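# Put the towel in the pedal bin, lid closed

## Task

Get the towel inside the pedal bin and leave the bin's lid to fall shut on it; this must still hold once the robot lets go.

## Robot and tools

ROBOT. Two arms, left_arm and right_arm, each ending in the same five-finger right hand, so the hands are not mirrored. Bases in the scene frame: left_arm at (+0.059, +0.617, 0) m, right_arm at (+0.092, -0.577, 0) m, both barely rotated. Scene frame: origin at table-top height midway between the nominal bases, +z up, +x out over the table, left_arm on the +y side. Image sides do not match arm names.

FRAMES. Hand positions, orientations, velocities and Hand targets are reported in each arm's own base frame. Fixed cameras and the table use the scene frame. The hand point sits 0.05 m in front of the palm and 0.15 m out from the wrist face; its +z runs along straight fingers, +y out of the palm, +x across the palm away from the thumb. Straight fingertips reach 0.06 to 0.07 m past it. A bracket on the little-finger side of the wrist can strike things, and with fingers level the wrist can hang up to 0.13 m (palm down) or 0.25 m (palm up) below the point.

THE ROW. Every movement argument is a row of 28 numbers in [-1, 1], one row covering both arms: left dx, dy, dz, rx, ry, rz, then left little, ring, middle, index, thumb_bend, thumb_turn, force_limit, speed; then the same fourteen for right. dx..rz are an offset, not a pose: counted from that arm's Hand target as it stands when the action or move starts, along that arm's base axes, turning about the Hand target position. 1.0 = 0.6 m or 180 degrees; rx, ry, rz form one rotation vector. All six zero re-requests the current Hand target. Commanded orientation is clipped each step to within 32 degrees of the measured one. Finger and thumb numbers are targets: +1 open/straight, -1 closed; thumb_turn -1 puts the thumb opposite the fingers, +1 beside the palm. force_limit maps -1..+1 to about 0..10 N (0..15 N for the two thumb motors); speed rises from near zero at -1 to full at +0.48 and above. No hand value means 'unchanged': repeat the last eight you sent for that hand (or, before any, its hand_measured plus hand_force_limit and hand_speed). With the thumb in front, the hand grips things about 0.035 to 0.065 m thick, handles down to 0.025 m. For gentle grips close with speed -0.94 or lower.

TOOLS.
execute_actions(actions, cameras): actions is a list of actions; each action is up to 15 rows, one per 1/30 s step, the last row held if fewer. Every row in an action counts from the action's start pose, so repeating an offset moves further. Images only come if actions is [] or cameras names them.
move(target, speed, blend, stop_force, zero, blocking, cameras): target is one row or up to 15 rows, all offsets from the same starting Hand targets. speed in m/s, 0.002 to 3.2 (default 0.25), one value or one per target; turns are capped at twice it in rad/s. blend in m rounds corners in a list. stop_force in N, 4 to 120, ends an arm's path when its wrist sensor feels that much push; unreliable for light or loose objects and for turning hands; omit it when backing off a contact. zero (default true) re-zeros the sensor first. blocking=false returns after 0.5 s while the move continues (not allowed with stop_force). Paths are straight, capped at 10 s, do not avoid obstacles; avoid paths passing close to an arm's own base.
wait(seconds 0..10, cameras); stop(cameras) brakes a running move; zoom_image(camera, region [x0, y0, x1, y1] pixels, at most 504 by 504) on the latest image; show_instructions(); zero_wrist_force(arm); finished_scene(scene=1), final.
Cameras: cam_head_left, cam_head_right, cam_high, cam_left_wrist, cam_right_wrist, each 672x504; ["all"] asks for every one.

RESULTS. Per arm: end_effector_position (m), end_effector_quat_wxyz, velocities, Hand target (base for the next offset; the hand often rests a little short of it, so send the gap as an offset), Joint positions and torques, Wrist force and torque in the hand's own axes plus a peak line. Per hand, six values in row order: hand_measured, hand_stopped_by (moving, target, force, stalled, fault), hand_load_n (fingertip load, positive pushing open; near 0 means a grip was lost). A move adds a move: line saying done, off_target, moving, held or fault, with limits=paced (pose clipped) or limits=held (steps withheld). MOTOR HOT warns of heating; over-temperature, torque or force faults stop an arm.

AVOID. Nothing may leave the table or be left off it. Do not hit fixed or heavy objects hard, slam, or drop things while they move. Joint contact-torque limits (N m): 303, 303, 138, 32, 31.4, 34.4 from shoulder to wrist 3; about 150 N on any part also stops the arm for 10 s. Arms are stiff: aiming even slightly past a firm contact can fault. Keep the arms and hands apart; a press between them can fail the scene. Avoid overloading fingers and long stretched holds. The towel must end inside the bin with the lid shut and nothing held by the robot.

Each tool is called after "Request:" in YAML: its name, and indented under it one key for each argument.

Reference images:

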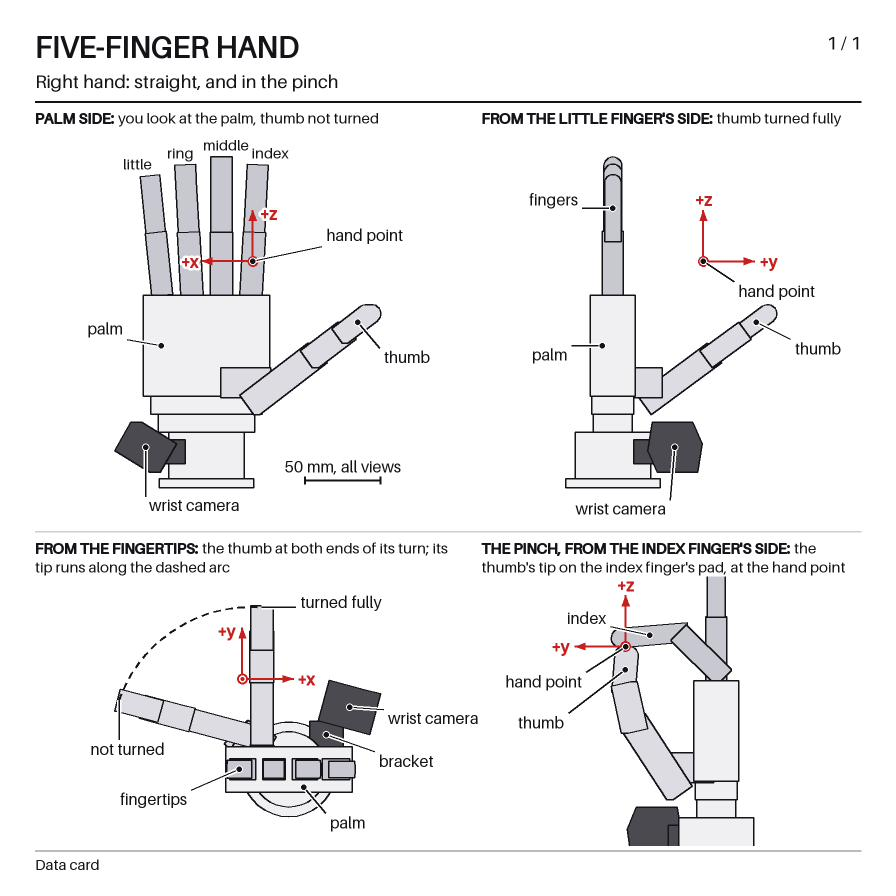

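## Session

Request:
execute_actions:
  actions: []

Scene clock: 0.00 s.
left_arm: end_effector_position=(+0.2416, -0.6302, +0.3263) hand_measured=(+1.000, +1.000, +1.000, +1.000, +1.000, +1.000) hand_load_n=(+0.0, +0.0, +0.0, +0.0, +0.0, -0.5) hand_stopped_by=(target, target, target, target, target, target) hand_force_limit=0.00 hand_speed=-0.80 end_effector_quat_wxyz=(-0.153, -0.395, +0.903, +0.066) | right_arm: end_effector_position=(+1.0191, -0.1523, +0.1883) hand_measured=(+1.000, +1.000, +1.000, +1.000, +1.000, +1.000) hand_load_n=(+0.0, +0.0, +0.0, +0.0, +0.0, +0.0) hand_stopped_by=(target, target, target, target, target, target) hand_force_limit=0.00 hand_speed=-0.80 end_effector_quat_wxyz=(+0.072, +0.965, +0.148, +0.203)
Joint positions: left_arm=[-1.327 -1.016 1.264 1.405 1.897 -3.71] | right_arm=[-0.26 -0.736 0.932 0.942 1.541 1.014]
Joint velocities: within noise
Joint torques (N m): no reading
Wrist force (N): no reading
Wrist torque (N m): no reading
Wrist force, peak (N): no reading
Hand target: left_arm +0.2416, -0.6302, +0.3263; -0.153, -0.395, +0.903, +0.066 | right_arm +1.0191, -0.1523, +0.1883; +0.072, +0.965, +0.148, +0.203

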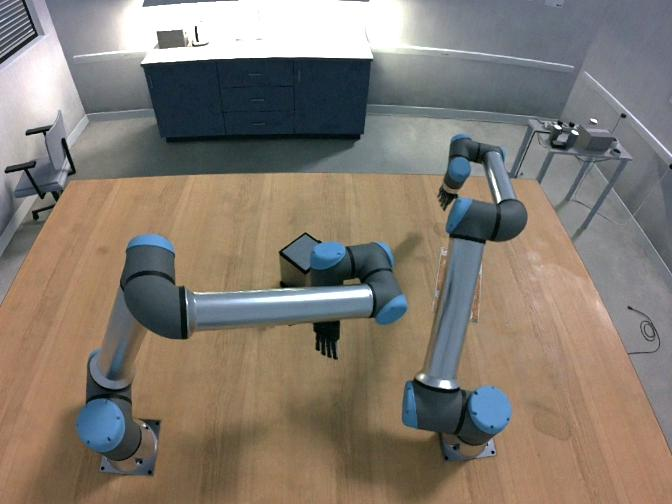

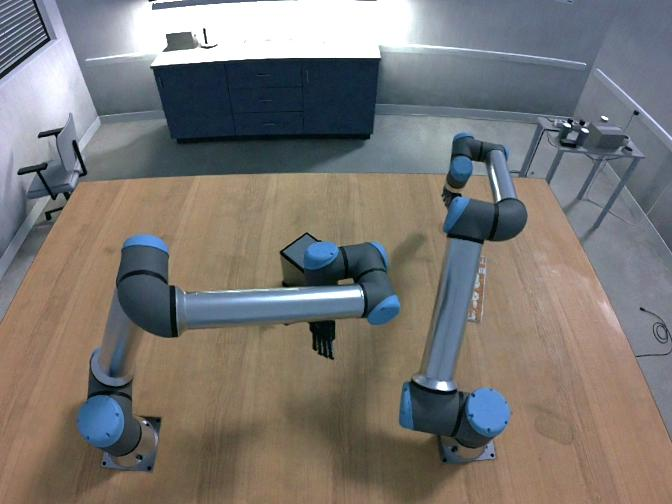

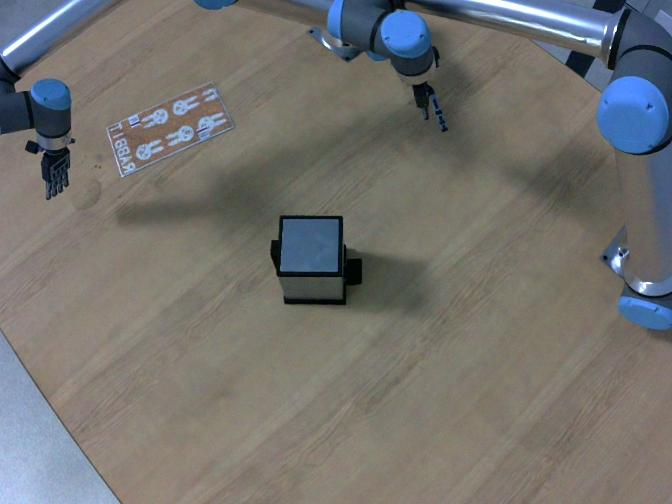

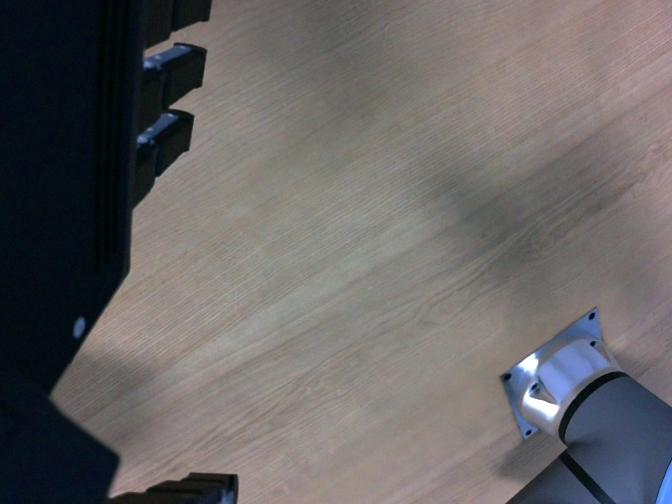

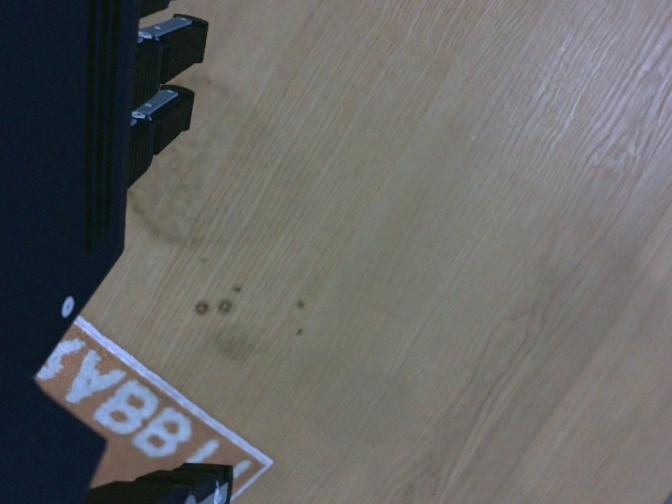

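Request:
zoom_image:
  camera: "cam_high"
  region: [80, 60, 260, 200]

Request:
zoom_image:
  camera: "cam_high"
  region: [250, 190, 390, 320]

Request:
zoom_image:
  camera: "cam_head_left"
  region: [230, 200, 400, 370]

Request:
zoom_image:
  camera: "cam_head_right"
  region: [400, 220, 540, 360]

Scaled by 2.800 from the camera's 672x504 image, which has a finer 960x720 frame.

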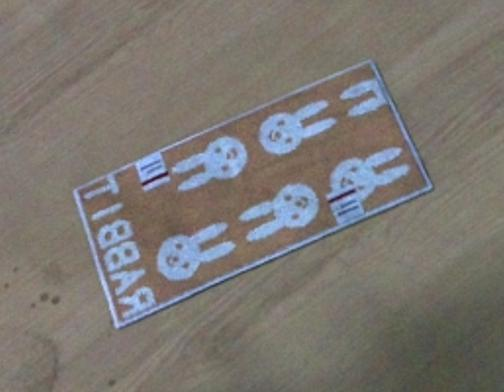

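Scaled by 3.600 from the camera's 672x504 image, which has a finer 960x720 frame.

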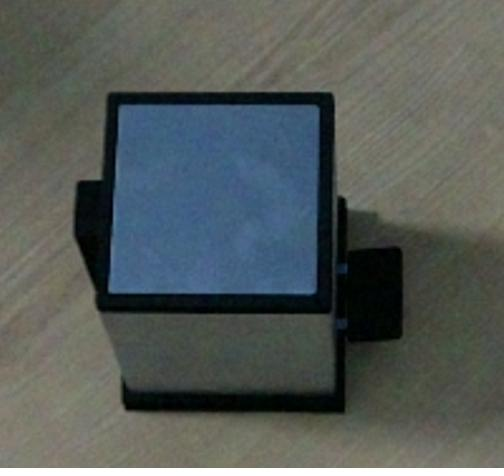

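Scaled by 2.965 from the camera's 672x504 image, which has a finer 960x720 frame.

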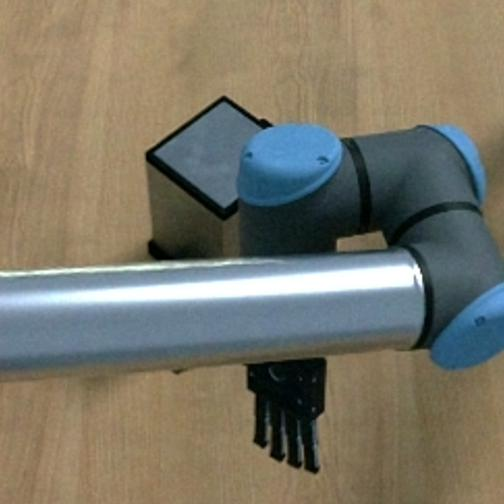

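Scaled by 3.600 from the camera's 672x504 image, which has a finer 960x720 frame.

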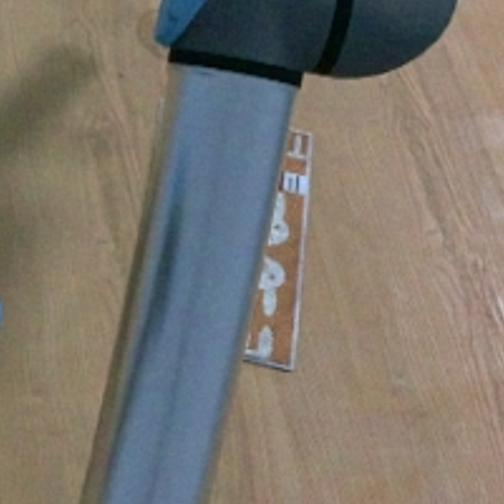

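Request:
move:
  target: [0.5935, 0.2528, -0.1772, -0.1370, -0.2456, 0.0109, 1, 1, 1, 1, 1, 1, 0, -0.8, -0.59, 0.0267, 0.10, 0.3733, -0.1959, -0.5699, -1, -1, 0.5, 0.5, 1, -1, 0, 0]
  speed: 0.35
  cameras: ["all"]

Scene clock: 34.30 s.
left_arm: end_effector_position=(+0.5977, -0.4784, +0.2200) hand_measured=(+1.000, +1.000, +1.000, +1.000, +1.000, +1.000) hand_load_n=(+0.0, +0.0, +0.0, +0.0, +0.0, +0.0) hand_stopped_by=(target, target, target, target, target, target) hand_force_limit=0.00 hand_speed=-0.80 end_effector_quat_wxyz=(+0.115, -0.365, +0.881, -0.279) | right_arm: end_effector_position=(+0.6651, -0.1364, +0.2483) hand_measured=(-1.000, -1.000, +0.500, +0.500, +1.000, -1.000) hand_load_n=(+0.0, +0.0, +0.0, +0.0, +0.0, +0.0) hand_stopped_by=(target, target, target, target, target, target) hand_force_limit=0.00 hand_speed=0.00 end_effector_quat_wxyz=(+0.242, -0.516, +0.745, -0.347) end_effector_velocity=(-0.001, +0.001, +0.000) end_effector_angular_velocity=(+0.006, +0.000, -0.004)
Joint positions: left_arm=[-0.971 -1.229 1.618 0.578 1.465 -3.295] | right_arm=[-0.561 -1.511 1.935 0.284 1.415 3.011]
Joint velocities: left_arm=[within noise] | right_arm=[0 -0.001 0.001 0.002 -0.001 0.006]
Joint torques (N m): left_arm=[2.53 -53.01 -48.21 1.08 1.65 1.39] | right_arm=[6.7 -57.59 -32.41 5.22 -1.77 1.17]
Wrist force (N): left_arm=[0.2 -0.8 0.3] | right_arm=[-0.7 -3.2 0.4]
Wrist torque (N m): left_arm=[-0.07 -0.23 -0.18] | right_arm=[-0.20 -0.06 -0.24]
Wrist force, peak (N): left_arm=[1.3 0.6 0.1] | right_arm=[-0.7 -3.4 0.8]
Hand target: left_arm +0.5977, -0.4785, +0.2200; +0.115, -0.365, +0.881, -0.279 | right_arm +0.6651, -0.1363, +0.2483; +0.242, -0.516, +0.745, -0.347
Off the commanded pose: left_arm 0.000 m, 0 deg | right_arm 0.000 m, 0 deg.
move: done
camera_calibration:
cam_left_wrist: T_world_to_cam=[[-0.763646, 0.352617, -0.540838, 0.747232], [0.221198, 0.929877, 0.29394, 0.238748], [0.606561, 0.104833, -0.788095, -0.0209012], [0, 0, 0, 1]] pos_world=[0.530488, -0.483302, 0.317482]
cam_right_wrist: T_world_to_cam=[[-0.672049, -0.0632571, -0.7378, 0.619683], [-0.27708, 0.945449, 0.171327, 0.262196], [0.686715, 0.319569, -0.652916, -0.137303], [0, 0, 0, 1]] pos_world=[0.583394, -0.164816, 0.322633]

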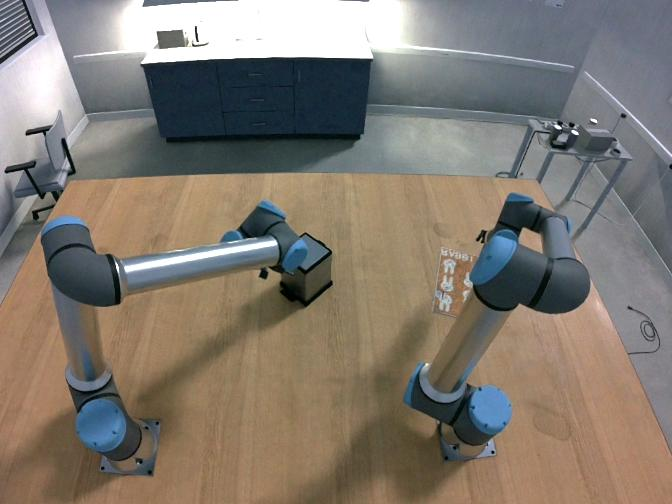

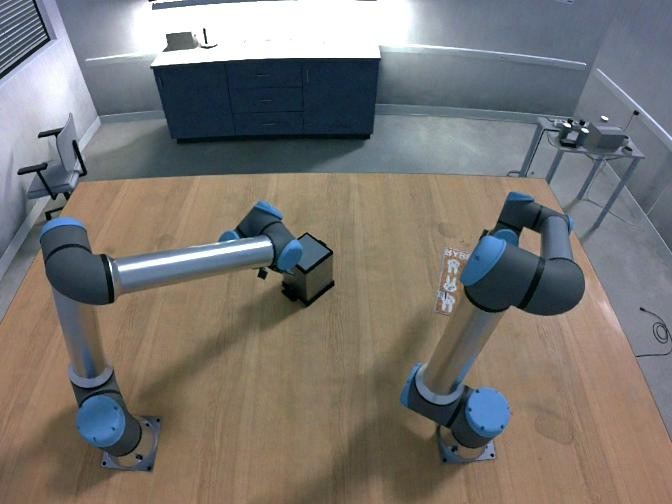

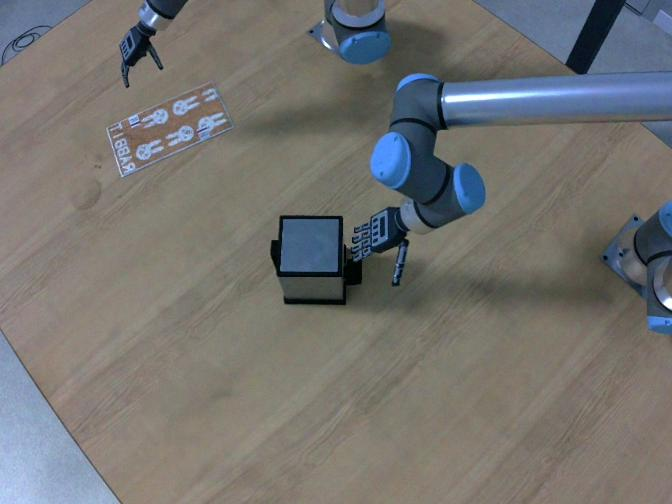

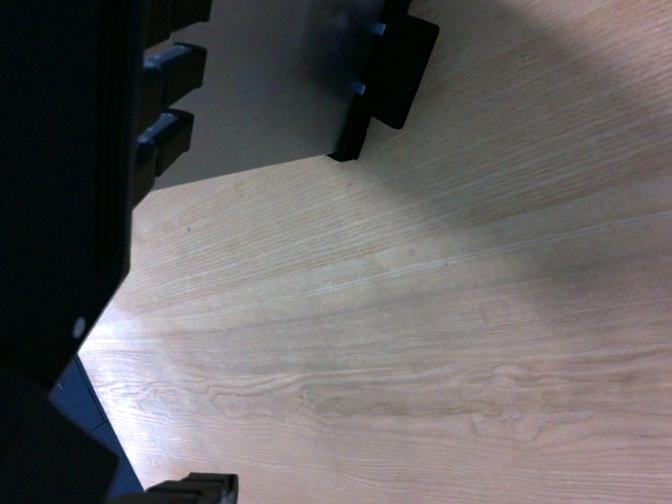

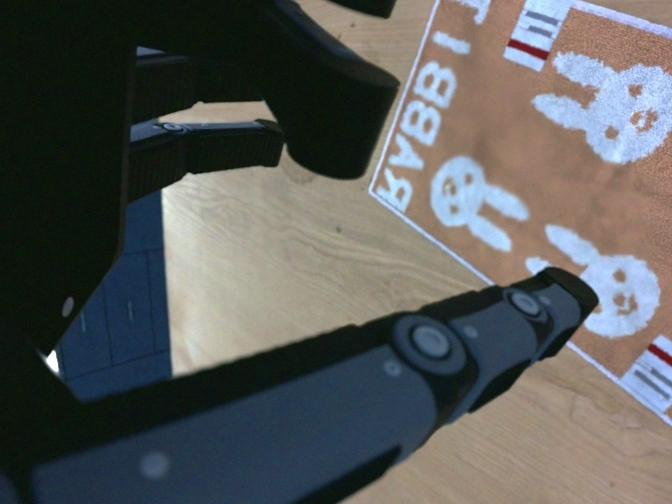

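Request:
move:
  target: [0, 0, 0, 0, 0, 0, 1, 1, 1, 1, 1, 1, 0, -0.8, 0.005, 0.032, -0.3167, 0, 0, 0, -1, -1, 0.5, 0.5, 1, -1, 0, 0]
  speed: 0.25
  cameras: ["cam_right_wrist", "cam_high"]

Request:
move:
  target: [0, 0, 0, 0, 0, 0, 1, 1, 1, 1, 1, 1, 0, -0.8, 0, 0, -0.1, 0, 0, 0, -1, -1, 0.5, 0.5, 1, -1, 0, 0]
  speed: 0.025
  stop_force: 5
  cameras: ["cam_right_wrist", "cam_high"]

Scene clock: 38.30 s.
left_arm: end_effector_position=(+0.5977, -0.4785, +0.2200) hand_measured=(+1.000, +1.000, +1.000, +1.000, +1.000, +1.000) hand_load_n=(+0.0, +0.0, +0.0, +0.0, -0.5, +0.0) hand_stopped_by=(target, target, target, target, target, target) hand_force_limit=0.00 hand_speed=-0.80 end_effector_quat_wxyz=(+0.115, -0.365, +0.881, -0.279) | right_arm: end_effector_position=(+0.6681, -0.1170, +0.0583) hand_measured=(-1.000, -1.000, +0.500, +0.500, +1.000, -1.000) hand_load_n=(+0.0, +0.0, -0.5, +0.0, +0.0, +0.0) hand_stopped_by=(target, target, target, target, target, target) hand_force_limit=0.00 hand_speed=0.00 end_effector_quat_wxyz=(+0.242, -0.516, +0.745, -0.347)
Joint positions: left_arm=[-0.971 -1.229 1.618 0.577 1.465 -3.295] | right_arm=[-0.523 -1.316 2.107 -0.086 1.443 3.036]
Joint torques (N m): left_arm=[4.98 -52.49 -48.57 0.91 1.72 2.07] | right_arm=[-17.6 -43.55 -24.59 -2.5 -1.55 -2.08]
Wrist force (N): left_arm=[-0.2 -0.2 0.4] | right_arm=[-1.2 -2.9 0.6]
Wrist torque (N m): left_arm=[0.01 -0.17 -0.19] | right_arm=[-0.18 -0.01 -0.25]
Wrist force, peak (N): left_arm=[-0.2 -1.0 -0.6] | right_arm=[-0.6 -5.4 -1.0]
Hand target: left_arm +0.5977, -0.4785, +0.2200; +0.115, -0.365, +0.881, -0.279 | right_arm +0.6681, -0.1171, +0.0582; +0.242, -0.516, +0.745, -0.347
Off the commanded pose: left_arm 0.000 m, 0 deg | right_arm 0.000 m, 0 deg.
move: done
camera_calibration:
cam_right_wrist: T_world_to_cam=[[-0.672155, -0.0632186, -0.737707, 0.482873], [-0.277227, 0.94536, 0.171579, 0.27726], [0.686551, 0.31984, -0.652954, -0.269411], [0, 0, 0, 1]] pos_world=[0.586394, -0.145415, 0.132733]
Images, in order (width x height): cam_high 672x504, cam_right_wrist 672x504.

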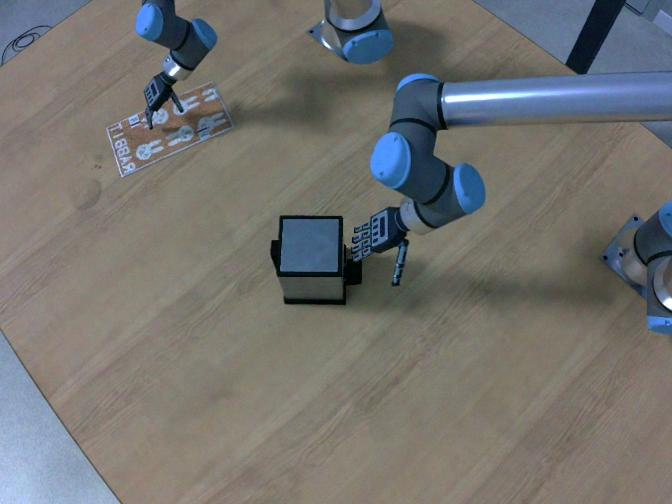

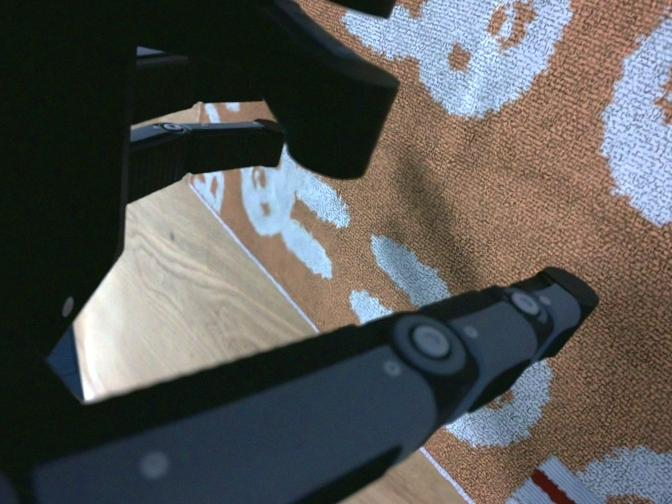

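Scene clock: 40.60 s.
left_arm: end_effector_position=(+0.5977, -0.4785, +0.2200) hand_measured=(+1.000, +1.000, +1.000, +1.000, +1.000, +1.000) hand_load_n=(+0.0, -0.5, +0.0, +0.0, +0.0, -0.5) hand_stopped_by=(target, target, target, target, target, target) hand_force_limit=0.00 hand_speed=-0.80 end_effector_quat_wxyz=(+0.115, -0.365, +0.881, -0.279) | right_arm: end_effector_position=(+0.6681, -0.1171, +0.0250) hand_measured=(-1.000, -1.000, +0.500, +0.500, +1.000, -1.000) hand_load_n=(+0.0, +0.5, +1.0, +0.0, +0.0, +0.0) hand_stopped_by=(target, target, target, target, target, target) hand_force_limit=0.00 hand_speed=0.00 end_effector_quat_wxyz=(+0.242, -0.516, +0.745, -0.347)
Joint positions: left_arm=[-0.971 -1.229 1.618 0.577 1.465 -3.295] | right_arm=[-0.523 -1.27 2.126 -0.152 1.443 3.036]
Joint torques (N m): left_arm=[7.55 -53.56 -48.32 0.92 1.74 1.77] | right_arm=[-11.73 -42.82 -30.93 0.79 -1.6 -2.12]
Wrist force (N): left_arm=[-0.2 0.0 -0.1] | right_arm=[-1.5 -6.7 -3.2]
Wrist torque (N m): left_arm=[0.06 -0.15 -0.19] | right_arm=[0.00 0.09 -0.36]
Wrist force, peak (N): left_arm=[0.1 -1.3 0.3] | right_arm=[-1.5 -12.0 -9.4]
Hand target: left_arm +0.5977, -0.4785, +0.2200; +0.115, -0.365, +0.881, -0.279 | right_arm +0.6681, -0.1171, +0.0250; +0.242, -0.516, +0.745, -0.347 (not the last commanded pose)
Off the commanded pose: left_arm 0.000 m, 0 deg | right_arm 0.027 m, 0 deg.
move: contact (right_arm)
camera_calibration:
cam_right_wrist: T_world_to_cam=[[-0.67208, -0.0631131, -0.737784, 0.45828], [-0.27711, 0.945398, 0.171559, 0.283007], [0.686672, 0.319749, -0.652873, -0.291214], [0, 0, 0, 1]] pos_world=[0.586394, -0.145516, 0.0994335]
Images, in order (width x height): cam_high 672x504, cam_right_wrist 672x504.

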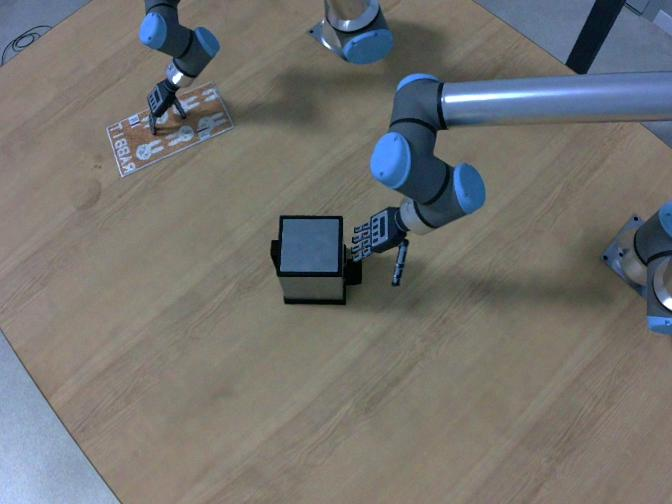

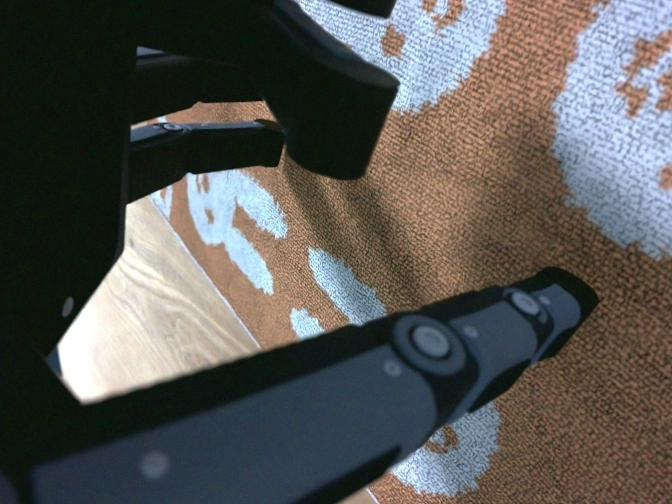

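Request:
move:
  target: [0, 0, 0, 0, 0, 0, 1, 1, 1, 1, 1, 1, 0, -0.8, 0, 0, 0.02, -0.0156, -0.0416, 0, -1, -1, 0.25, 0.25, 0.7, -1, 0, -0.5]
  speed: 0.1

Request:
move:
  target: [0, 0, 0, 0, 0, 0, 1, 1, 1, 1, 1, 1, 0, -0.8, 0, 0, -0.1, 0, 0, 0, -1, -1, 0.25, 0.25, 0.7, -1, 0, -0.5]
  speed: 0.02
  stop_force: 5
  cameras: ["cam_right_wrist"]

Scene clock: 46.50 s.
left_arm: end_effector_position=(+0.5977, -0.4785, +0.2200) hand_measured=(+1.000, +1.000, +1.000, +1.000, +1.000, +1.000) hand_load_n=(+0.0, +0.0, +0.0, +0.0, +0.0, +0.0) hand_stopped_by=(target, target, target, target, target, target) hand_force_limit=0.00 hand_speed=-0.80 end_effector_quat_wxyz=(+0.115, -0.365, +0.881, -0.279) | right_arm: end_effector_position=(+0.6681, -0.1172, +0.0370) hand_measured=(-1.000, -1.000, +0.250, +0.250, +0.700, -1.000) hand_load_n=(+0.0, +0.0, +0.0, +0.0, +0.0, +0.0) hand_stopped_by=(target, target, target, target, target, target) hand_force_limit=0.00 hand_speed=-0.50 end_effector_quat_wxyz=(+0.277, -0.498, +0.719, -0.398)
Joint positions: left_arm=[-0.971 -1.229 1.618 0.577 1.465 -3.295] | right_arm=[-0.534 -1.32 2.208 -0.323 1.421 3.049]
Joint torques (N m): left_arm=[6.45 -52.74 -49.26 1.41 1.64 1.66] | right_arm=[4.39 -49.83 -25.55 -1.96 1.44 -2.17]
Wrist force (N): left_arm=[-0.1 -0.4 -0.1] | right_arm=[-1.0 -3.3 0.8]
Wrist torque (N m): left_arm=[0.01 -0.16 -0.19] | right_arm=[-0.21 -0.05 -0.26]
Wrist force, peak (N): left_arm=[0.2 -1.4 -0.2] | right_arm=[-1.4 -9.6 -2.9]
Hand target: left_arm +0.5977, -0.4785, +0.2200; +0.115, -0.365, +0.881, -0.279 | right_arm +0.6681, -0.1171, +0.0370; +0.277, -0.498, +0.719, -0.398
Off the commanded pose: left_arm 0.000 m, 0 deg | right_arm 0.000 m, 0 deg.
move: done

Scene clock: 48.07 s.
left_arm: end_effector_position=(+0.5977, -0.4785, +0.2200) hand_measured=(+1.000, +1.000, +1.000, +1.000, +1.000, +1.000) hand_load_n=(+0.0, +0.0, +0.0, +0.0, +0.0, +0.0) hand_stopped_by=(target, target, target, target, target, target) hand_force_limit=0.00 hand_speed=-0.80 end_effector_quat_wxyz=(+0.115, -0.365, +0.881, -0.279) | right_arm: end_effector_position=(+0.6681, -0.1171, +0.0256) hand_measured=(-1.000, -1.000, +0.250, +0.250, +0.700, -1.000) hand_load_n=(+0.0, +0.0, +0.0, +0.0, +0.0, +0.0) hand_stopped_by=(target, target, target, target, target, target) hand_force_limit=0.00 hand_speed=-0.50 end_effector_quat_wxyz=(+0.277, -0.498, +0.719, -0.398)
Joint positions: left_arm=[-0.971 -1.229 1.618 0.577 1.465 -3.295] | right_arm=[-0.533 -1.302 2.214 -0.347 1.421 3.049]
Joint torques (N m): left_arm=[6.52 -53.1 -48.71 1.76 1.65 1.48] | right_arm=[9.72 -43.58 -31.46 2.16 1.43 -2.18]
Wrist force (N): left_arm=[-0.2 -0.9 0.2] | right_arm=[-1.3 -3.6 0.4]
Wrist torque (N m): left_arm=[-0.09 -0.16 -0.21] | right_arm=[-0.22 0.00 -0.28]
Wrist force, peak (N): left_arm=[0.2 -1.1 -0.1] | right_arm=[-1.7 -6.9 -3.8]
Hand target: left_arm +0.5977, -0.4785, +0.2200; +0.115, -0.365, +0.881, -0.279 | right_arm +0.6681, -0.1171, +0.0256; +0.277, -0.498, +0.719, -0.398 (not the last commanded pose)
Off the commanded pose: left_arm 0.000 m, 0 deg | right_arm 0.049 m, 0 deg.
move: contact (right_arm)
camera_calibration:
cam_right_wrist: T_world_to_cam=[[-0.570399, -0.101324, -0.815094, 0.388324], [-0.294062, 0.951775, 0.0874689, 0.297192], [0.766924, 0.289581, -0.572688, -0.350041], [0, 0, 0, 1]] pos_world=[0.577348, -0.142149, 0.0900614]
Images, in order (width x height): cam_right_wrist 672x504.

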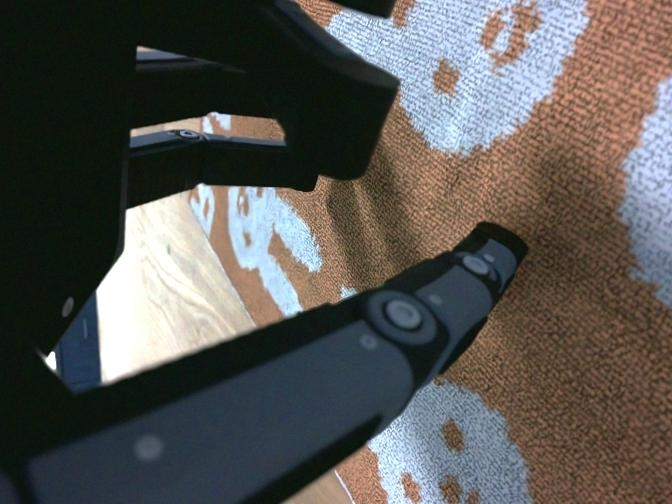

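Request:
move:
  target: [0, 0, 0, 0, 0, 0, 1, 1, 1, 1, 1, 1, 0, -0.8, 0, 0, -0.0217, 0, 0, 0, -1, -1, -0.5, -0.5, 0, -1, 0, -0.78]
  speed: 0.01
  stop_force: 10
  cameras: ["cam_right_wrist", "cam_high"]

Scene clock: 50.63 s.
left_arm: end_effector_position=(+0.5977, -0.4785, +0.2200) hand_measured=(+1.000, +1.000, +1.000, +1.000, +1.000, +1.000) hand_load_n=(+0.0, +0.0, +0.0, +0.0, +0.0, +0.0) hand_stopped_by=(target, target, target, target, target, target) hand_force_limit=0.00 hand_speed=-0.80 end_effector_quat_wxyz=(+0.115, -0.365, +0.881, -0.279) | right_arm: end_effector_position=(+0.6682, -0.1172, +0.0234) hand_measured=(-1.000, -1.000, -0.276, -0.356, +0.404, -1.000) hand_load_n=(+0.0, +0.0, +5.5, +6.5, +9.0, +0.5) hand_stopped_by=(target, target, force, force, force, target) hand_force_limit=0.00 hand_speed=-0.78 end_effector_quat_wxyz=(+0.277, -0.498, +0.719, -0.398)
Joint positions: left_arm=[-0.971 -1.229 1.618 0.577 1.465 -3.295] | right_arm=[-0.533 -1.298 2.215 -0.352 1.421 3.049]
Joint torques (N m): left_arm=[5.59 -52.41 -48.9 2.15 1.68 1.54] | right_arm=[7.91 -62.94 -28.18 4 1.58 -1.92]
Wrist force (N): left_arm=[-0.3 -0.5 0.2] | right_arm=[-1.1 -3.4 0.3]
Wrist torque (N m): left_arm=[-0.03 -0.15 -0.21] | right_arm=[-0.18 -0.02 -0.27]
Wrist force, peak (N): left_arm=[-0.4 -1.4 0.0] | right_arm=[-1.3 -14.3 -4.2]
Hand target: left_arm +0.5977, -0.4785, +0.2200; +0.115, -0.365, +0.881, -0.279 | right_arm +0.6682, -0.1172, +0.0234; +0.277, -0.498, +0.719, -0.398 (not the last commanded pose)
Off the commanded pose: left_arm 0.000 m, 0 deg | right_arm 0.011 m, 0 deg.
move: contact (right_arm)
camera_calibration:
cam_right_wrist: T_world_to_cam=[[-0.570253, -0.101417, -0.815185, 0.386499], [-0.294127, 0.951767, 0.0873433, 0.297461], [0.767008, 0.289575, -0.572577, -0.351437], [0, 0, 0, 1]] pos_world=[0.577448, -0.142149, 0.0878616]
Images, in order (width x height): cam_high 672x504, cam_right_wrist 672x504.

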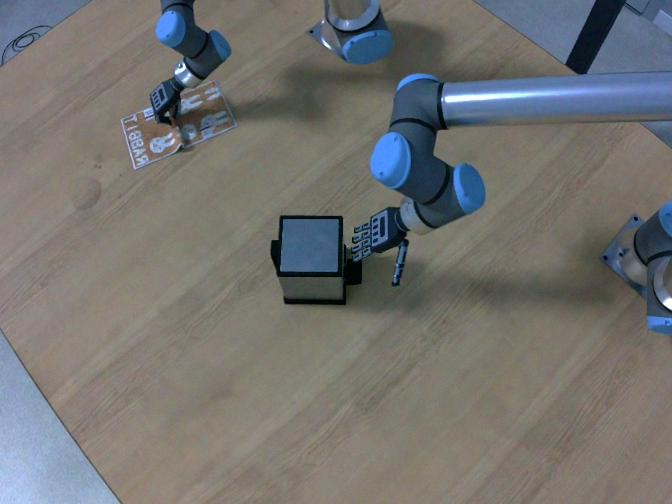

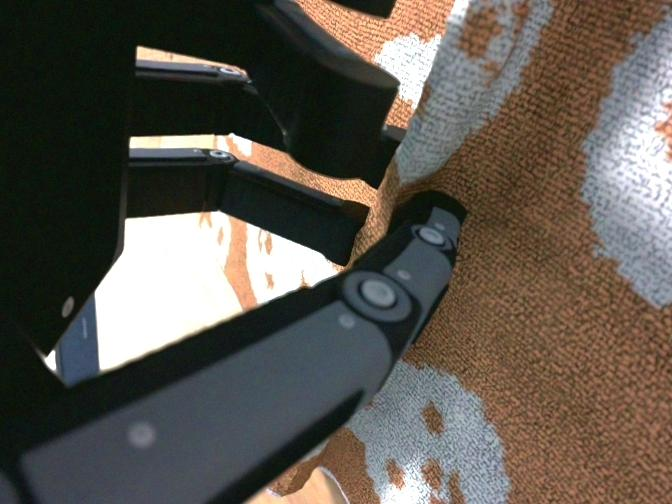

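Request:
zoom_image:
  camera: "cam_right_wrist"
  region: [250, 80, 560, 330]

Request:
zoom_image:
  camera: "cam_high"
  region: [100, 50, 270, 190]

Scaled by 1.626 from the camera's 672x504 image, which has a finer 960x720 frame.

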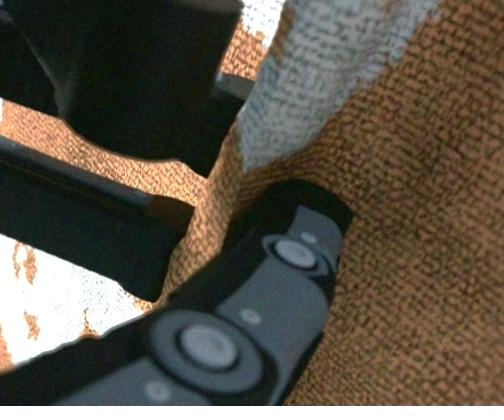

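Scaled by 2.965 from the camera's 672x504 image, which has a finer 960x720 frame.

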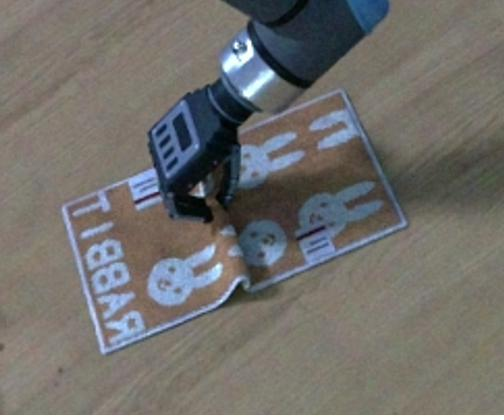

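Request:
move:
  target: [0, 0, 0, 0, 0, 0, 1, 1, 1, 1, 1, 1, 0, -0.8, 0, 0, 0.15, 0, 0, 0, -1, -1, -0.5, -0.5, 0, -1, 0, -0.78]
  speed: 0.06
  cameras: ["cam_right_wrist", "cam_high"]

Scene clock: 53.87 s.
left_arm: end_effector_position=(+0.5977, -0.4785, +0.2200) hand_measured=(+1.000, +1.000, +1.000, +1.000, +1.000, +1.000) hand_load_n=(+0.0, +0.0, +0.0, +0.0, +0.0, +0.0) hand_stopped_by=(target, target, target, target, target, target) hand_force_limit=0.00 hand_speed=-0.80 end_effector_quat_wxyz=(+0.115, -0.365, +0.881, -0.279) | right_arm: end_effector_position=(+0.6683, -0.1172, +0.1135) hand_measured=(-1.000, -1.000, -0.276, -0.356, +0.404, -1.000) hand_load_n=(+0.0, +0.0, +5.5, +6.5, +9.0, +0.5) hand_stopped_by=(target, target, force, force, force, target) hand_force_limit=0.00 hand_speed=-0.78 end_effector_quat_wxyz=(+0.277, -0.498, +0.719, -0.398)
Joint positions: left_arm=[-0.971 -1.229 1.618 0.577 1.465 -3.295] | right_arm=[-0.533 -1.43 2.158 -0.163 1.421 3.049]
Joint torques (N m): left_arm=[6.39 -52.78 -48.92 2.45 1.7 1.3] | right_arm=[11.36 -36.74 -24.87 -3.22 0.45 0.49]
Wrist force (N): left_arm=[-0.4 -0.3 0.3] | right_arm=[-1.5 -3.6 0.4]
Wrist torque (N m): left_arm=[-0.01 -0.13 -0.21] | right_arm=[-0.26 -0.01 -0.32]
Wrist force, peak (N): left_arm=[0.0 -1.2 -0.1] | right_arm=[-1.4 -4.2 0.0]
Hand target: left_arm +0.5977, -0.4785, +0.2200; +0.115, -0.365, +0.881, -0.279 | right_arm +0.6682, -0.1172, +0.1134; +0.277, -0.498, +0.719, -0.398
Off the commanded pose: left_arm 0.000 m, 0 deg | right_arm 0.000 m, 0 deg.
move: done
camera_calibration:
cam_right_wrist: T_world_to_cam=[[-0.570253, -0.101417, -0.815185, 0.459855], [-0.294127, 0.951767, 0.0873433, 0.289696], [0.767008, 0.289575, -0.572577, -0.299876], [0, 0, 0, 1]] pos_world=[0.577448, -0.142249, 0.177862]
Images, in order (width x height): cam_high 672x504, cam_right_wrist 672x504.

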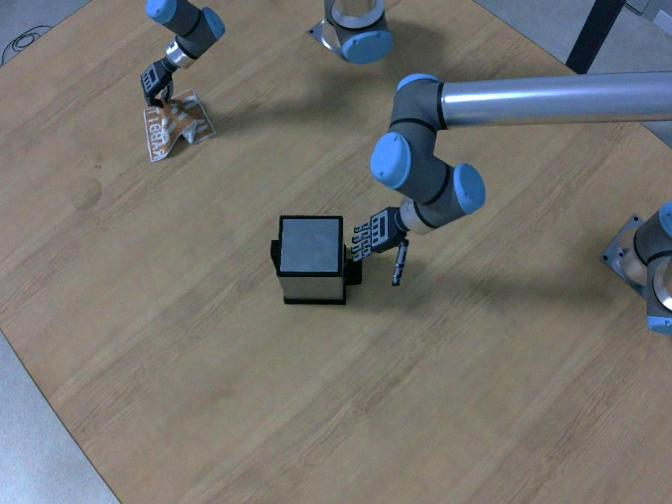

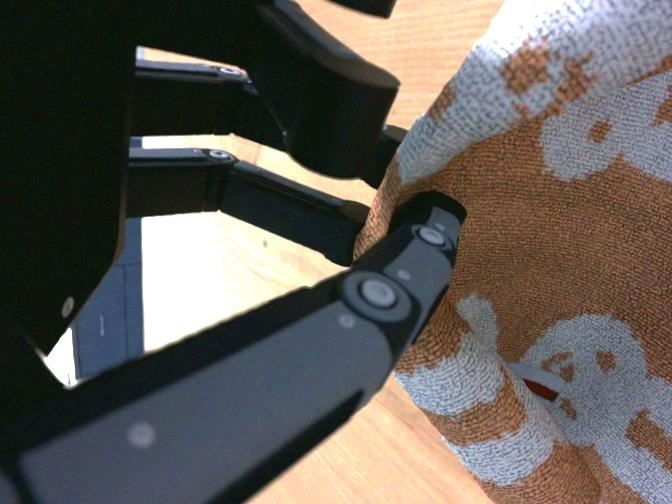

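Request:
move:
  target: [0, 0, -0.19, 0, 0, 0, 1, 1, 1, 1, 1, 1, 0, -0.8, 0, 0, 0.55, 0, 0, 0, -1, -1, -0.5, -0.5, 0, -1, 0, -0.78]
  speed: 0.2
  cameras: ["all"]

Scene clock: 59.67 s.
left_arm: end_effector_position=(+0.5977, -0.4784, +0.1059) hand_measured=(+1.000, +1.000, +1.000, +1.000, +1.000, +1.000) hand_load_n=(+0.0, +0.0, +0.0, +0.0, +0.0, +0.0) hand_stopped_by=(target, target, target, target, target, target) hand_force_limit=0.00 hand_speed=-0.80 end_effector_quat_wxyz=(+0.115, -0.365, +0.881, -0.279) | right_arm: end_effector_position=(+0.6682, -0.1172, +0.4434) hand_measured=(-1.000, -1.000, -0.276, -0.356, +0.404, -1.000) hand_load_n=(+0.0, +0.0, +6.0, +6.0, +9.0, +0.5) hand_stopped_by=(target, target, force, force, force, target) hand_force_limit=0.00 hand_speed=-0.78 end_effector_quat_wxyz=(+0.277, -0.498, +0.719, -0.398)
Joint positions: left_arm=[-0.971 -1.143 1.718 0.391 1.465 -3.295] | right_arm=[-0.533 -1.663 1.757 0.471 1.421 3.049]
Joint torques (N m): left_arm=[2.73 -80.98 -45.25 4.79 0.89 -0.98] | right_arm=[-10.88 -34.95 -48.58 3.24 -0.3 -1.9]
Wrist force (N): left_arm=[0.3 -0.5 -0.1] | right_arm=[-0.6 -3.0 0.5]
Wrist torque (N m): left_arm=[-0.06 -0.22 -0.18] | right_arm=[-0.18 -0.09 -0.25]
Wrist force, peak (N): left_arm=[-0.1 -1.3 -0.7] | right_arm=[-0.6 -5.2 -0.5]
Hand target: left_arm +0.5977, -0.4785, +0.1060; +0.115, -0.365, +0.881, -0.279 | right_arm +0.6682, -0.1172, +0.4434; +0.277, -0.498, +0.719, -0.398
Off the commanded pose: left_arm 0.000 m, 0 deg | right_arm 0.000 m, 0 deg.
move: done
camera_calibration:
cam_left_wrist: T_world_to_cam=[[-0.763638, 0.35265, -0.540828, 0.685479], [0.221225, 0.929864, 0.293959, 0.272291], [0.606561, 0.104834, -0.788095, -0.110901], [0, 0, 0, 1]] pos_world=[0.530488, -0.483302, 0.203282]
cam_right_wrist: T_world_to_cam=[[-0.570185, -0.101479, -0.815224, 0.728767], [-0.294152, 0.951767, 0.08726, 0.260843], [0.767049, 0.289554, -0.572534, -0.111061], [0, 0, 0, 1]] pos_world=[0.577449, -0.142149, 0.507762]

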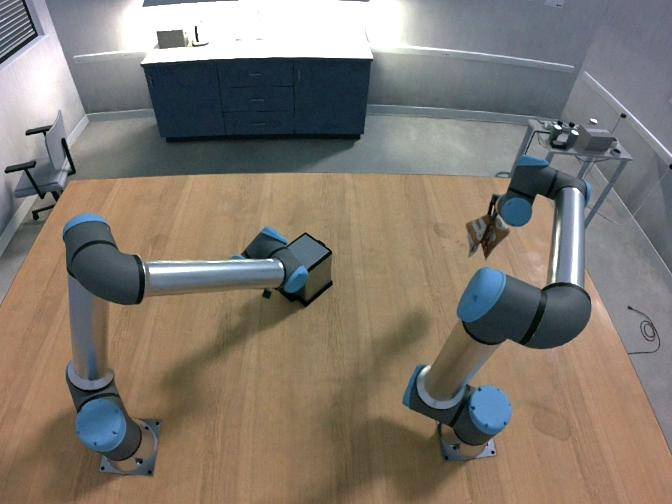

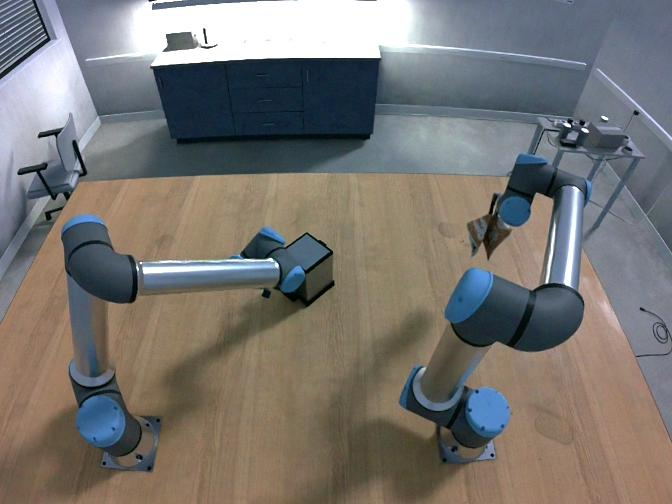

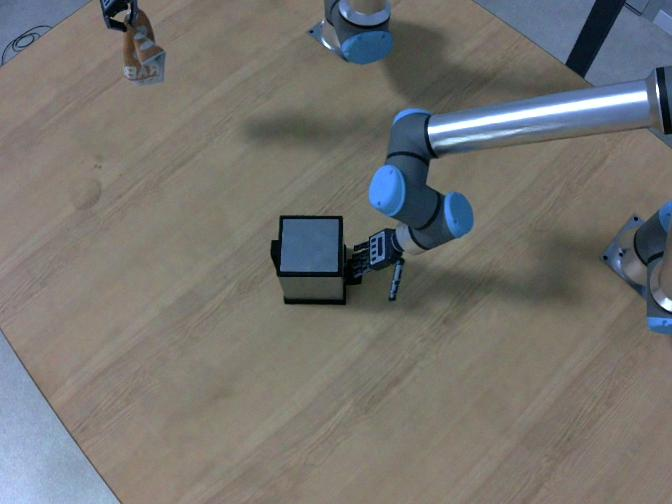

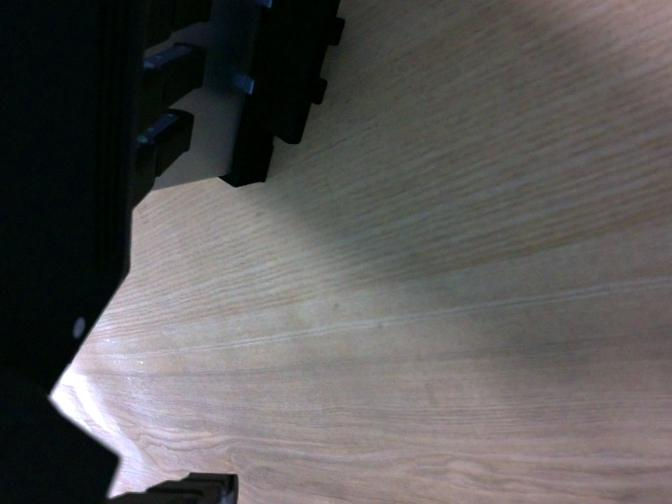

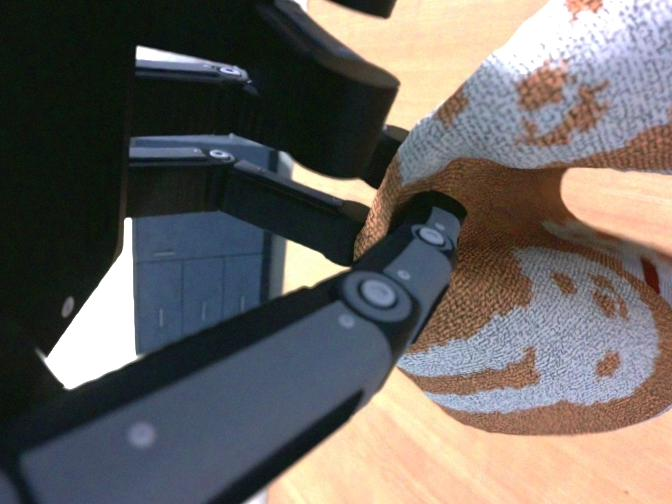

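Request:
zoom_image:
  camera: "cam_high"
  region: [260, 190, 440, 320]

Request:
zoom_image:
  camera: "cam_left_wrist"
  region: [100, 0, 400, 210]

Request:
zoom_image:
  camera: "cam_head_left"
  region: [440, 130, 600, 280]

Request:
zoom_image:
  camera: "cam_head_left"
  region: [220, 210, 360, 320]

Scaled by 2.800 from the camera's 672x504 image, which has a finer 960x720 frame.

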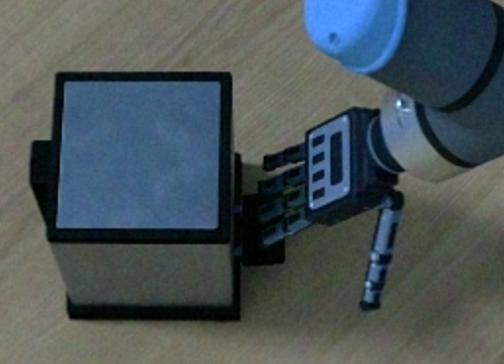

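Scaled by 1.680 from the camera's 672x504 image, which has a finer 960x720 frame.

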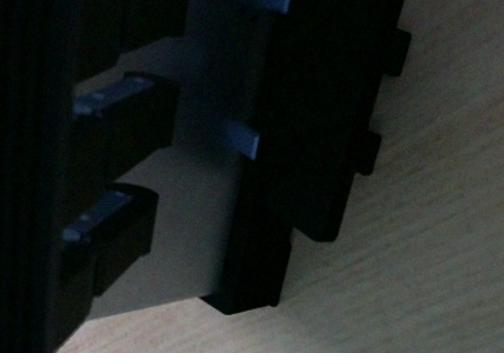

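Scaled by 3.150 from the camera's 672x504 image, which has a finer 960x720 frame.

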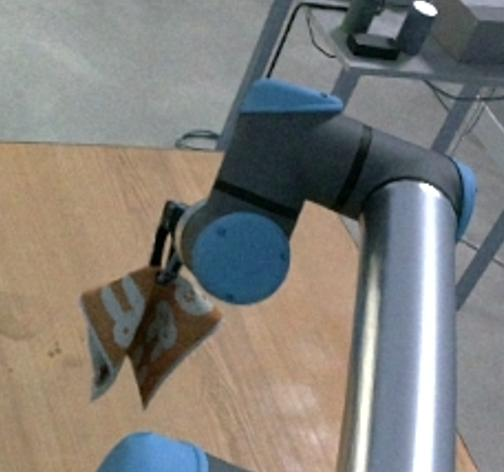

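Scaled by 3.600 from the camera's 672x504 image, which has a finer 960x720 frame.

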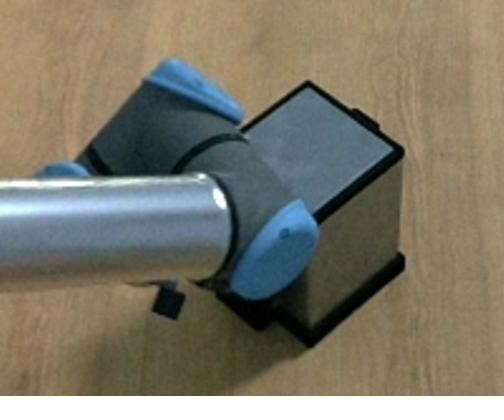

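Request:
move:
  target: [0.006, 0.006, -0.16, 0, 0, 0, 1, 1, 1, 1, 1, 1, 0, -0.8, 0, 0, 0, 0, 0, 0, -1, -1, -0.5, -0.5, 0, -1, 0, -0.78]
  speed: 0.03
  stop_force: 8
  cameras: ["cam_high", "cam_left_wrist", "cam_head_left"]

Scene clock: 66.90 s.
left_arm: end_effector_position=(+0.5995, -0.4767, +0.0598) hand_measured=(+1.000, +1.000, +1.000, +1.000, +1.000, +1.000) hand_load_n=(+0.0, +0.0, +0.5, +0.0, +0.0, +0.0) hand_stopped_by=(target, target, target, target, target, target) hand_force_limit=0.00 hand_speed=-0.80 end_effector_quat_wxyz=(+0.115, -0.365, +0.881, -0.279) | right_arm: end_effector_position=(+0.6682, -0.1172, +0.4434) hand_measured=(-1.000, -1.000, -0.276, -0.356, +0.404, -1.000) hand_load_n=(+0.0, +0.0, +6.0, +6.0, +9.5, +0.5) hand_stopped_by=(target, target, force, force, force, target) hand_force_limit=0.00 hand_speed=-0.78 end_effector_quat_wxyz=(+0.277, -0.498, +0.719, -0.398)
Joint positions: left_arm=[-0.968 -1.099 1.747 0.318 1.467 -3.292] | right_arm=[-0.533 -1.663 1.757 0.471 1.421 3.049]
Joint torques (N m): left_arm=[-12.84 -69.48 -39.54 2.86 -1.23 -0.7] | right_arm=[-13.16 -27.86 -46.84 3.08 1.54 -2.06]
Wrist force (N): left_arm=[-0.2 -4.1 -2.8] | right_arm=[-0.8 -3.2 0.6]
Wrist torque (N m): left_arm=[0.36 -0.19 -0.30] | right_arm=[-0.22 -0.07 -0.27]
Wrist force, peak (N): left_arm=[0.6 -3.2 -9.6] | right_arm=[-1.0 -3.6 0.4]
Hand target: left_arm +0.5995, -0.4768, +0.0598; +0.115, -0.365, +0.881, -0.279 (not the last commanded pose) | right_arm +0.6682, -0.1172, +0.4434; +0.277, -0.498, +0.719, -0.398
Off the commanded pose: left_arm 0.050 m, 0 deg | right_arm 0.000 m, 0 deg.
move: contact (left_arm)
camera_calibration:
cam_left_wrist: T_world_to_cam=[[-0.763578, 0.35263, -0.540926, 0.661295], [0.221242, 0.929884, 0.293884, 0.283876], [0.606631, 0.104728, -0.788055, -0.148597], [0, 0, 0, 1]] pos_world=[0.532288, -0.481602, 0.157182]
Images, in order (width x height): cam_head_left 672x504, cam_high 672x504, cam_left_wrist 672x504.

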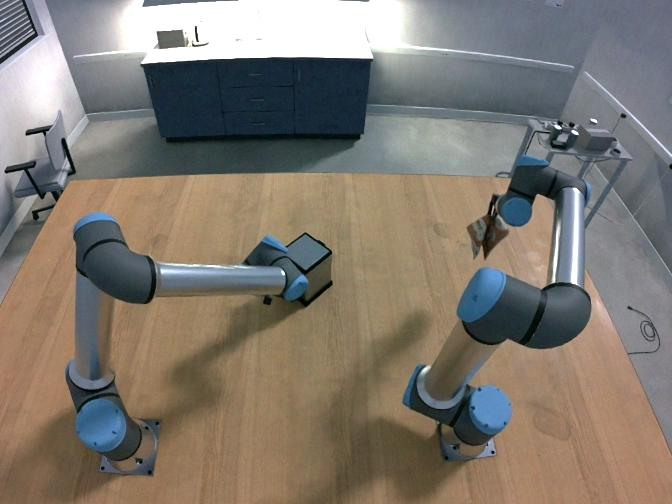

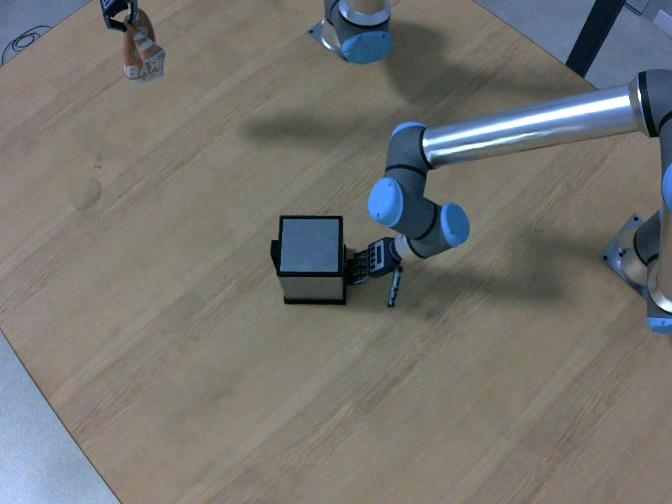

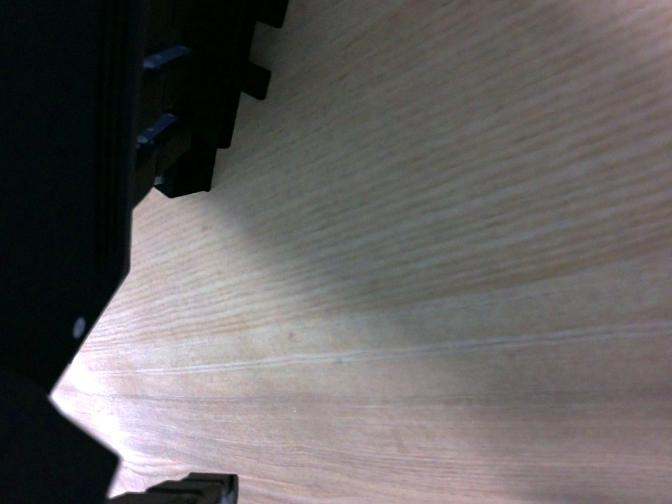

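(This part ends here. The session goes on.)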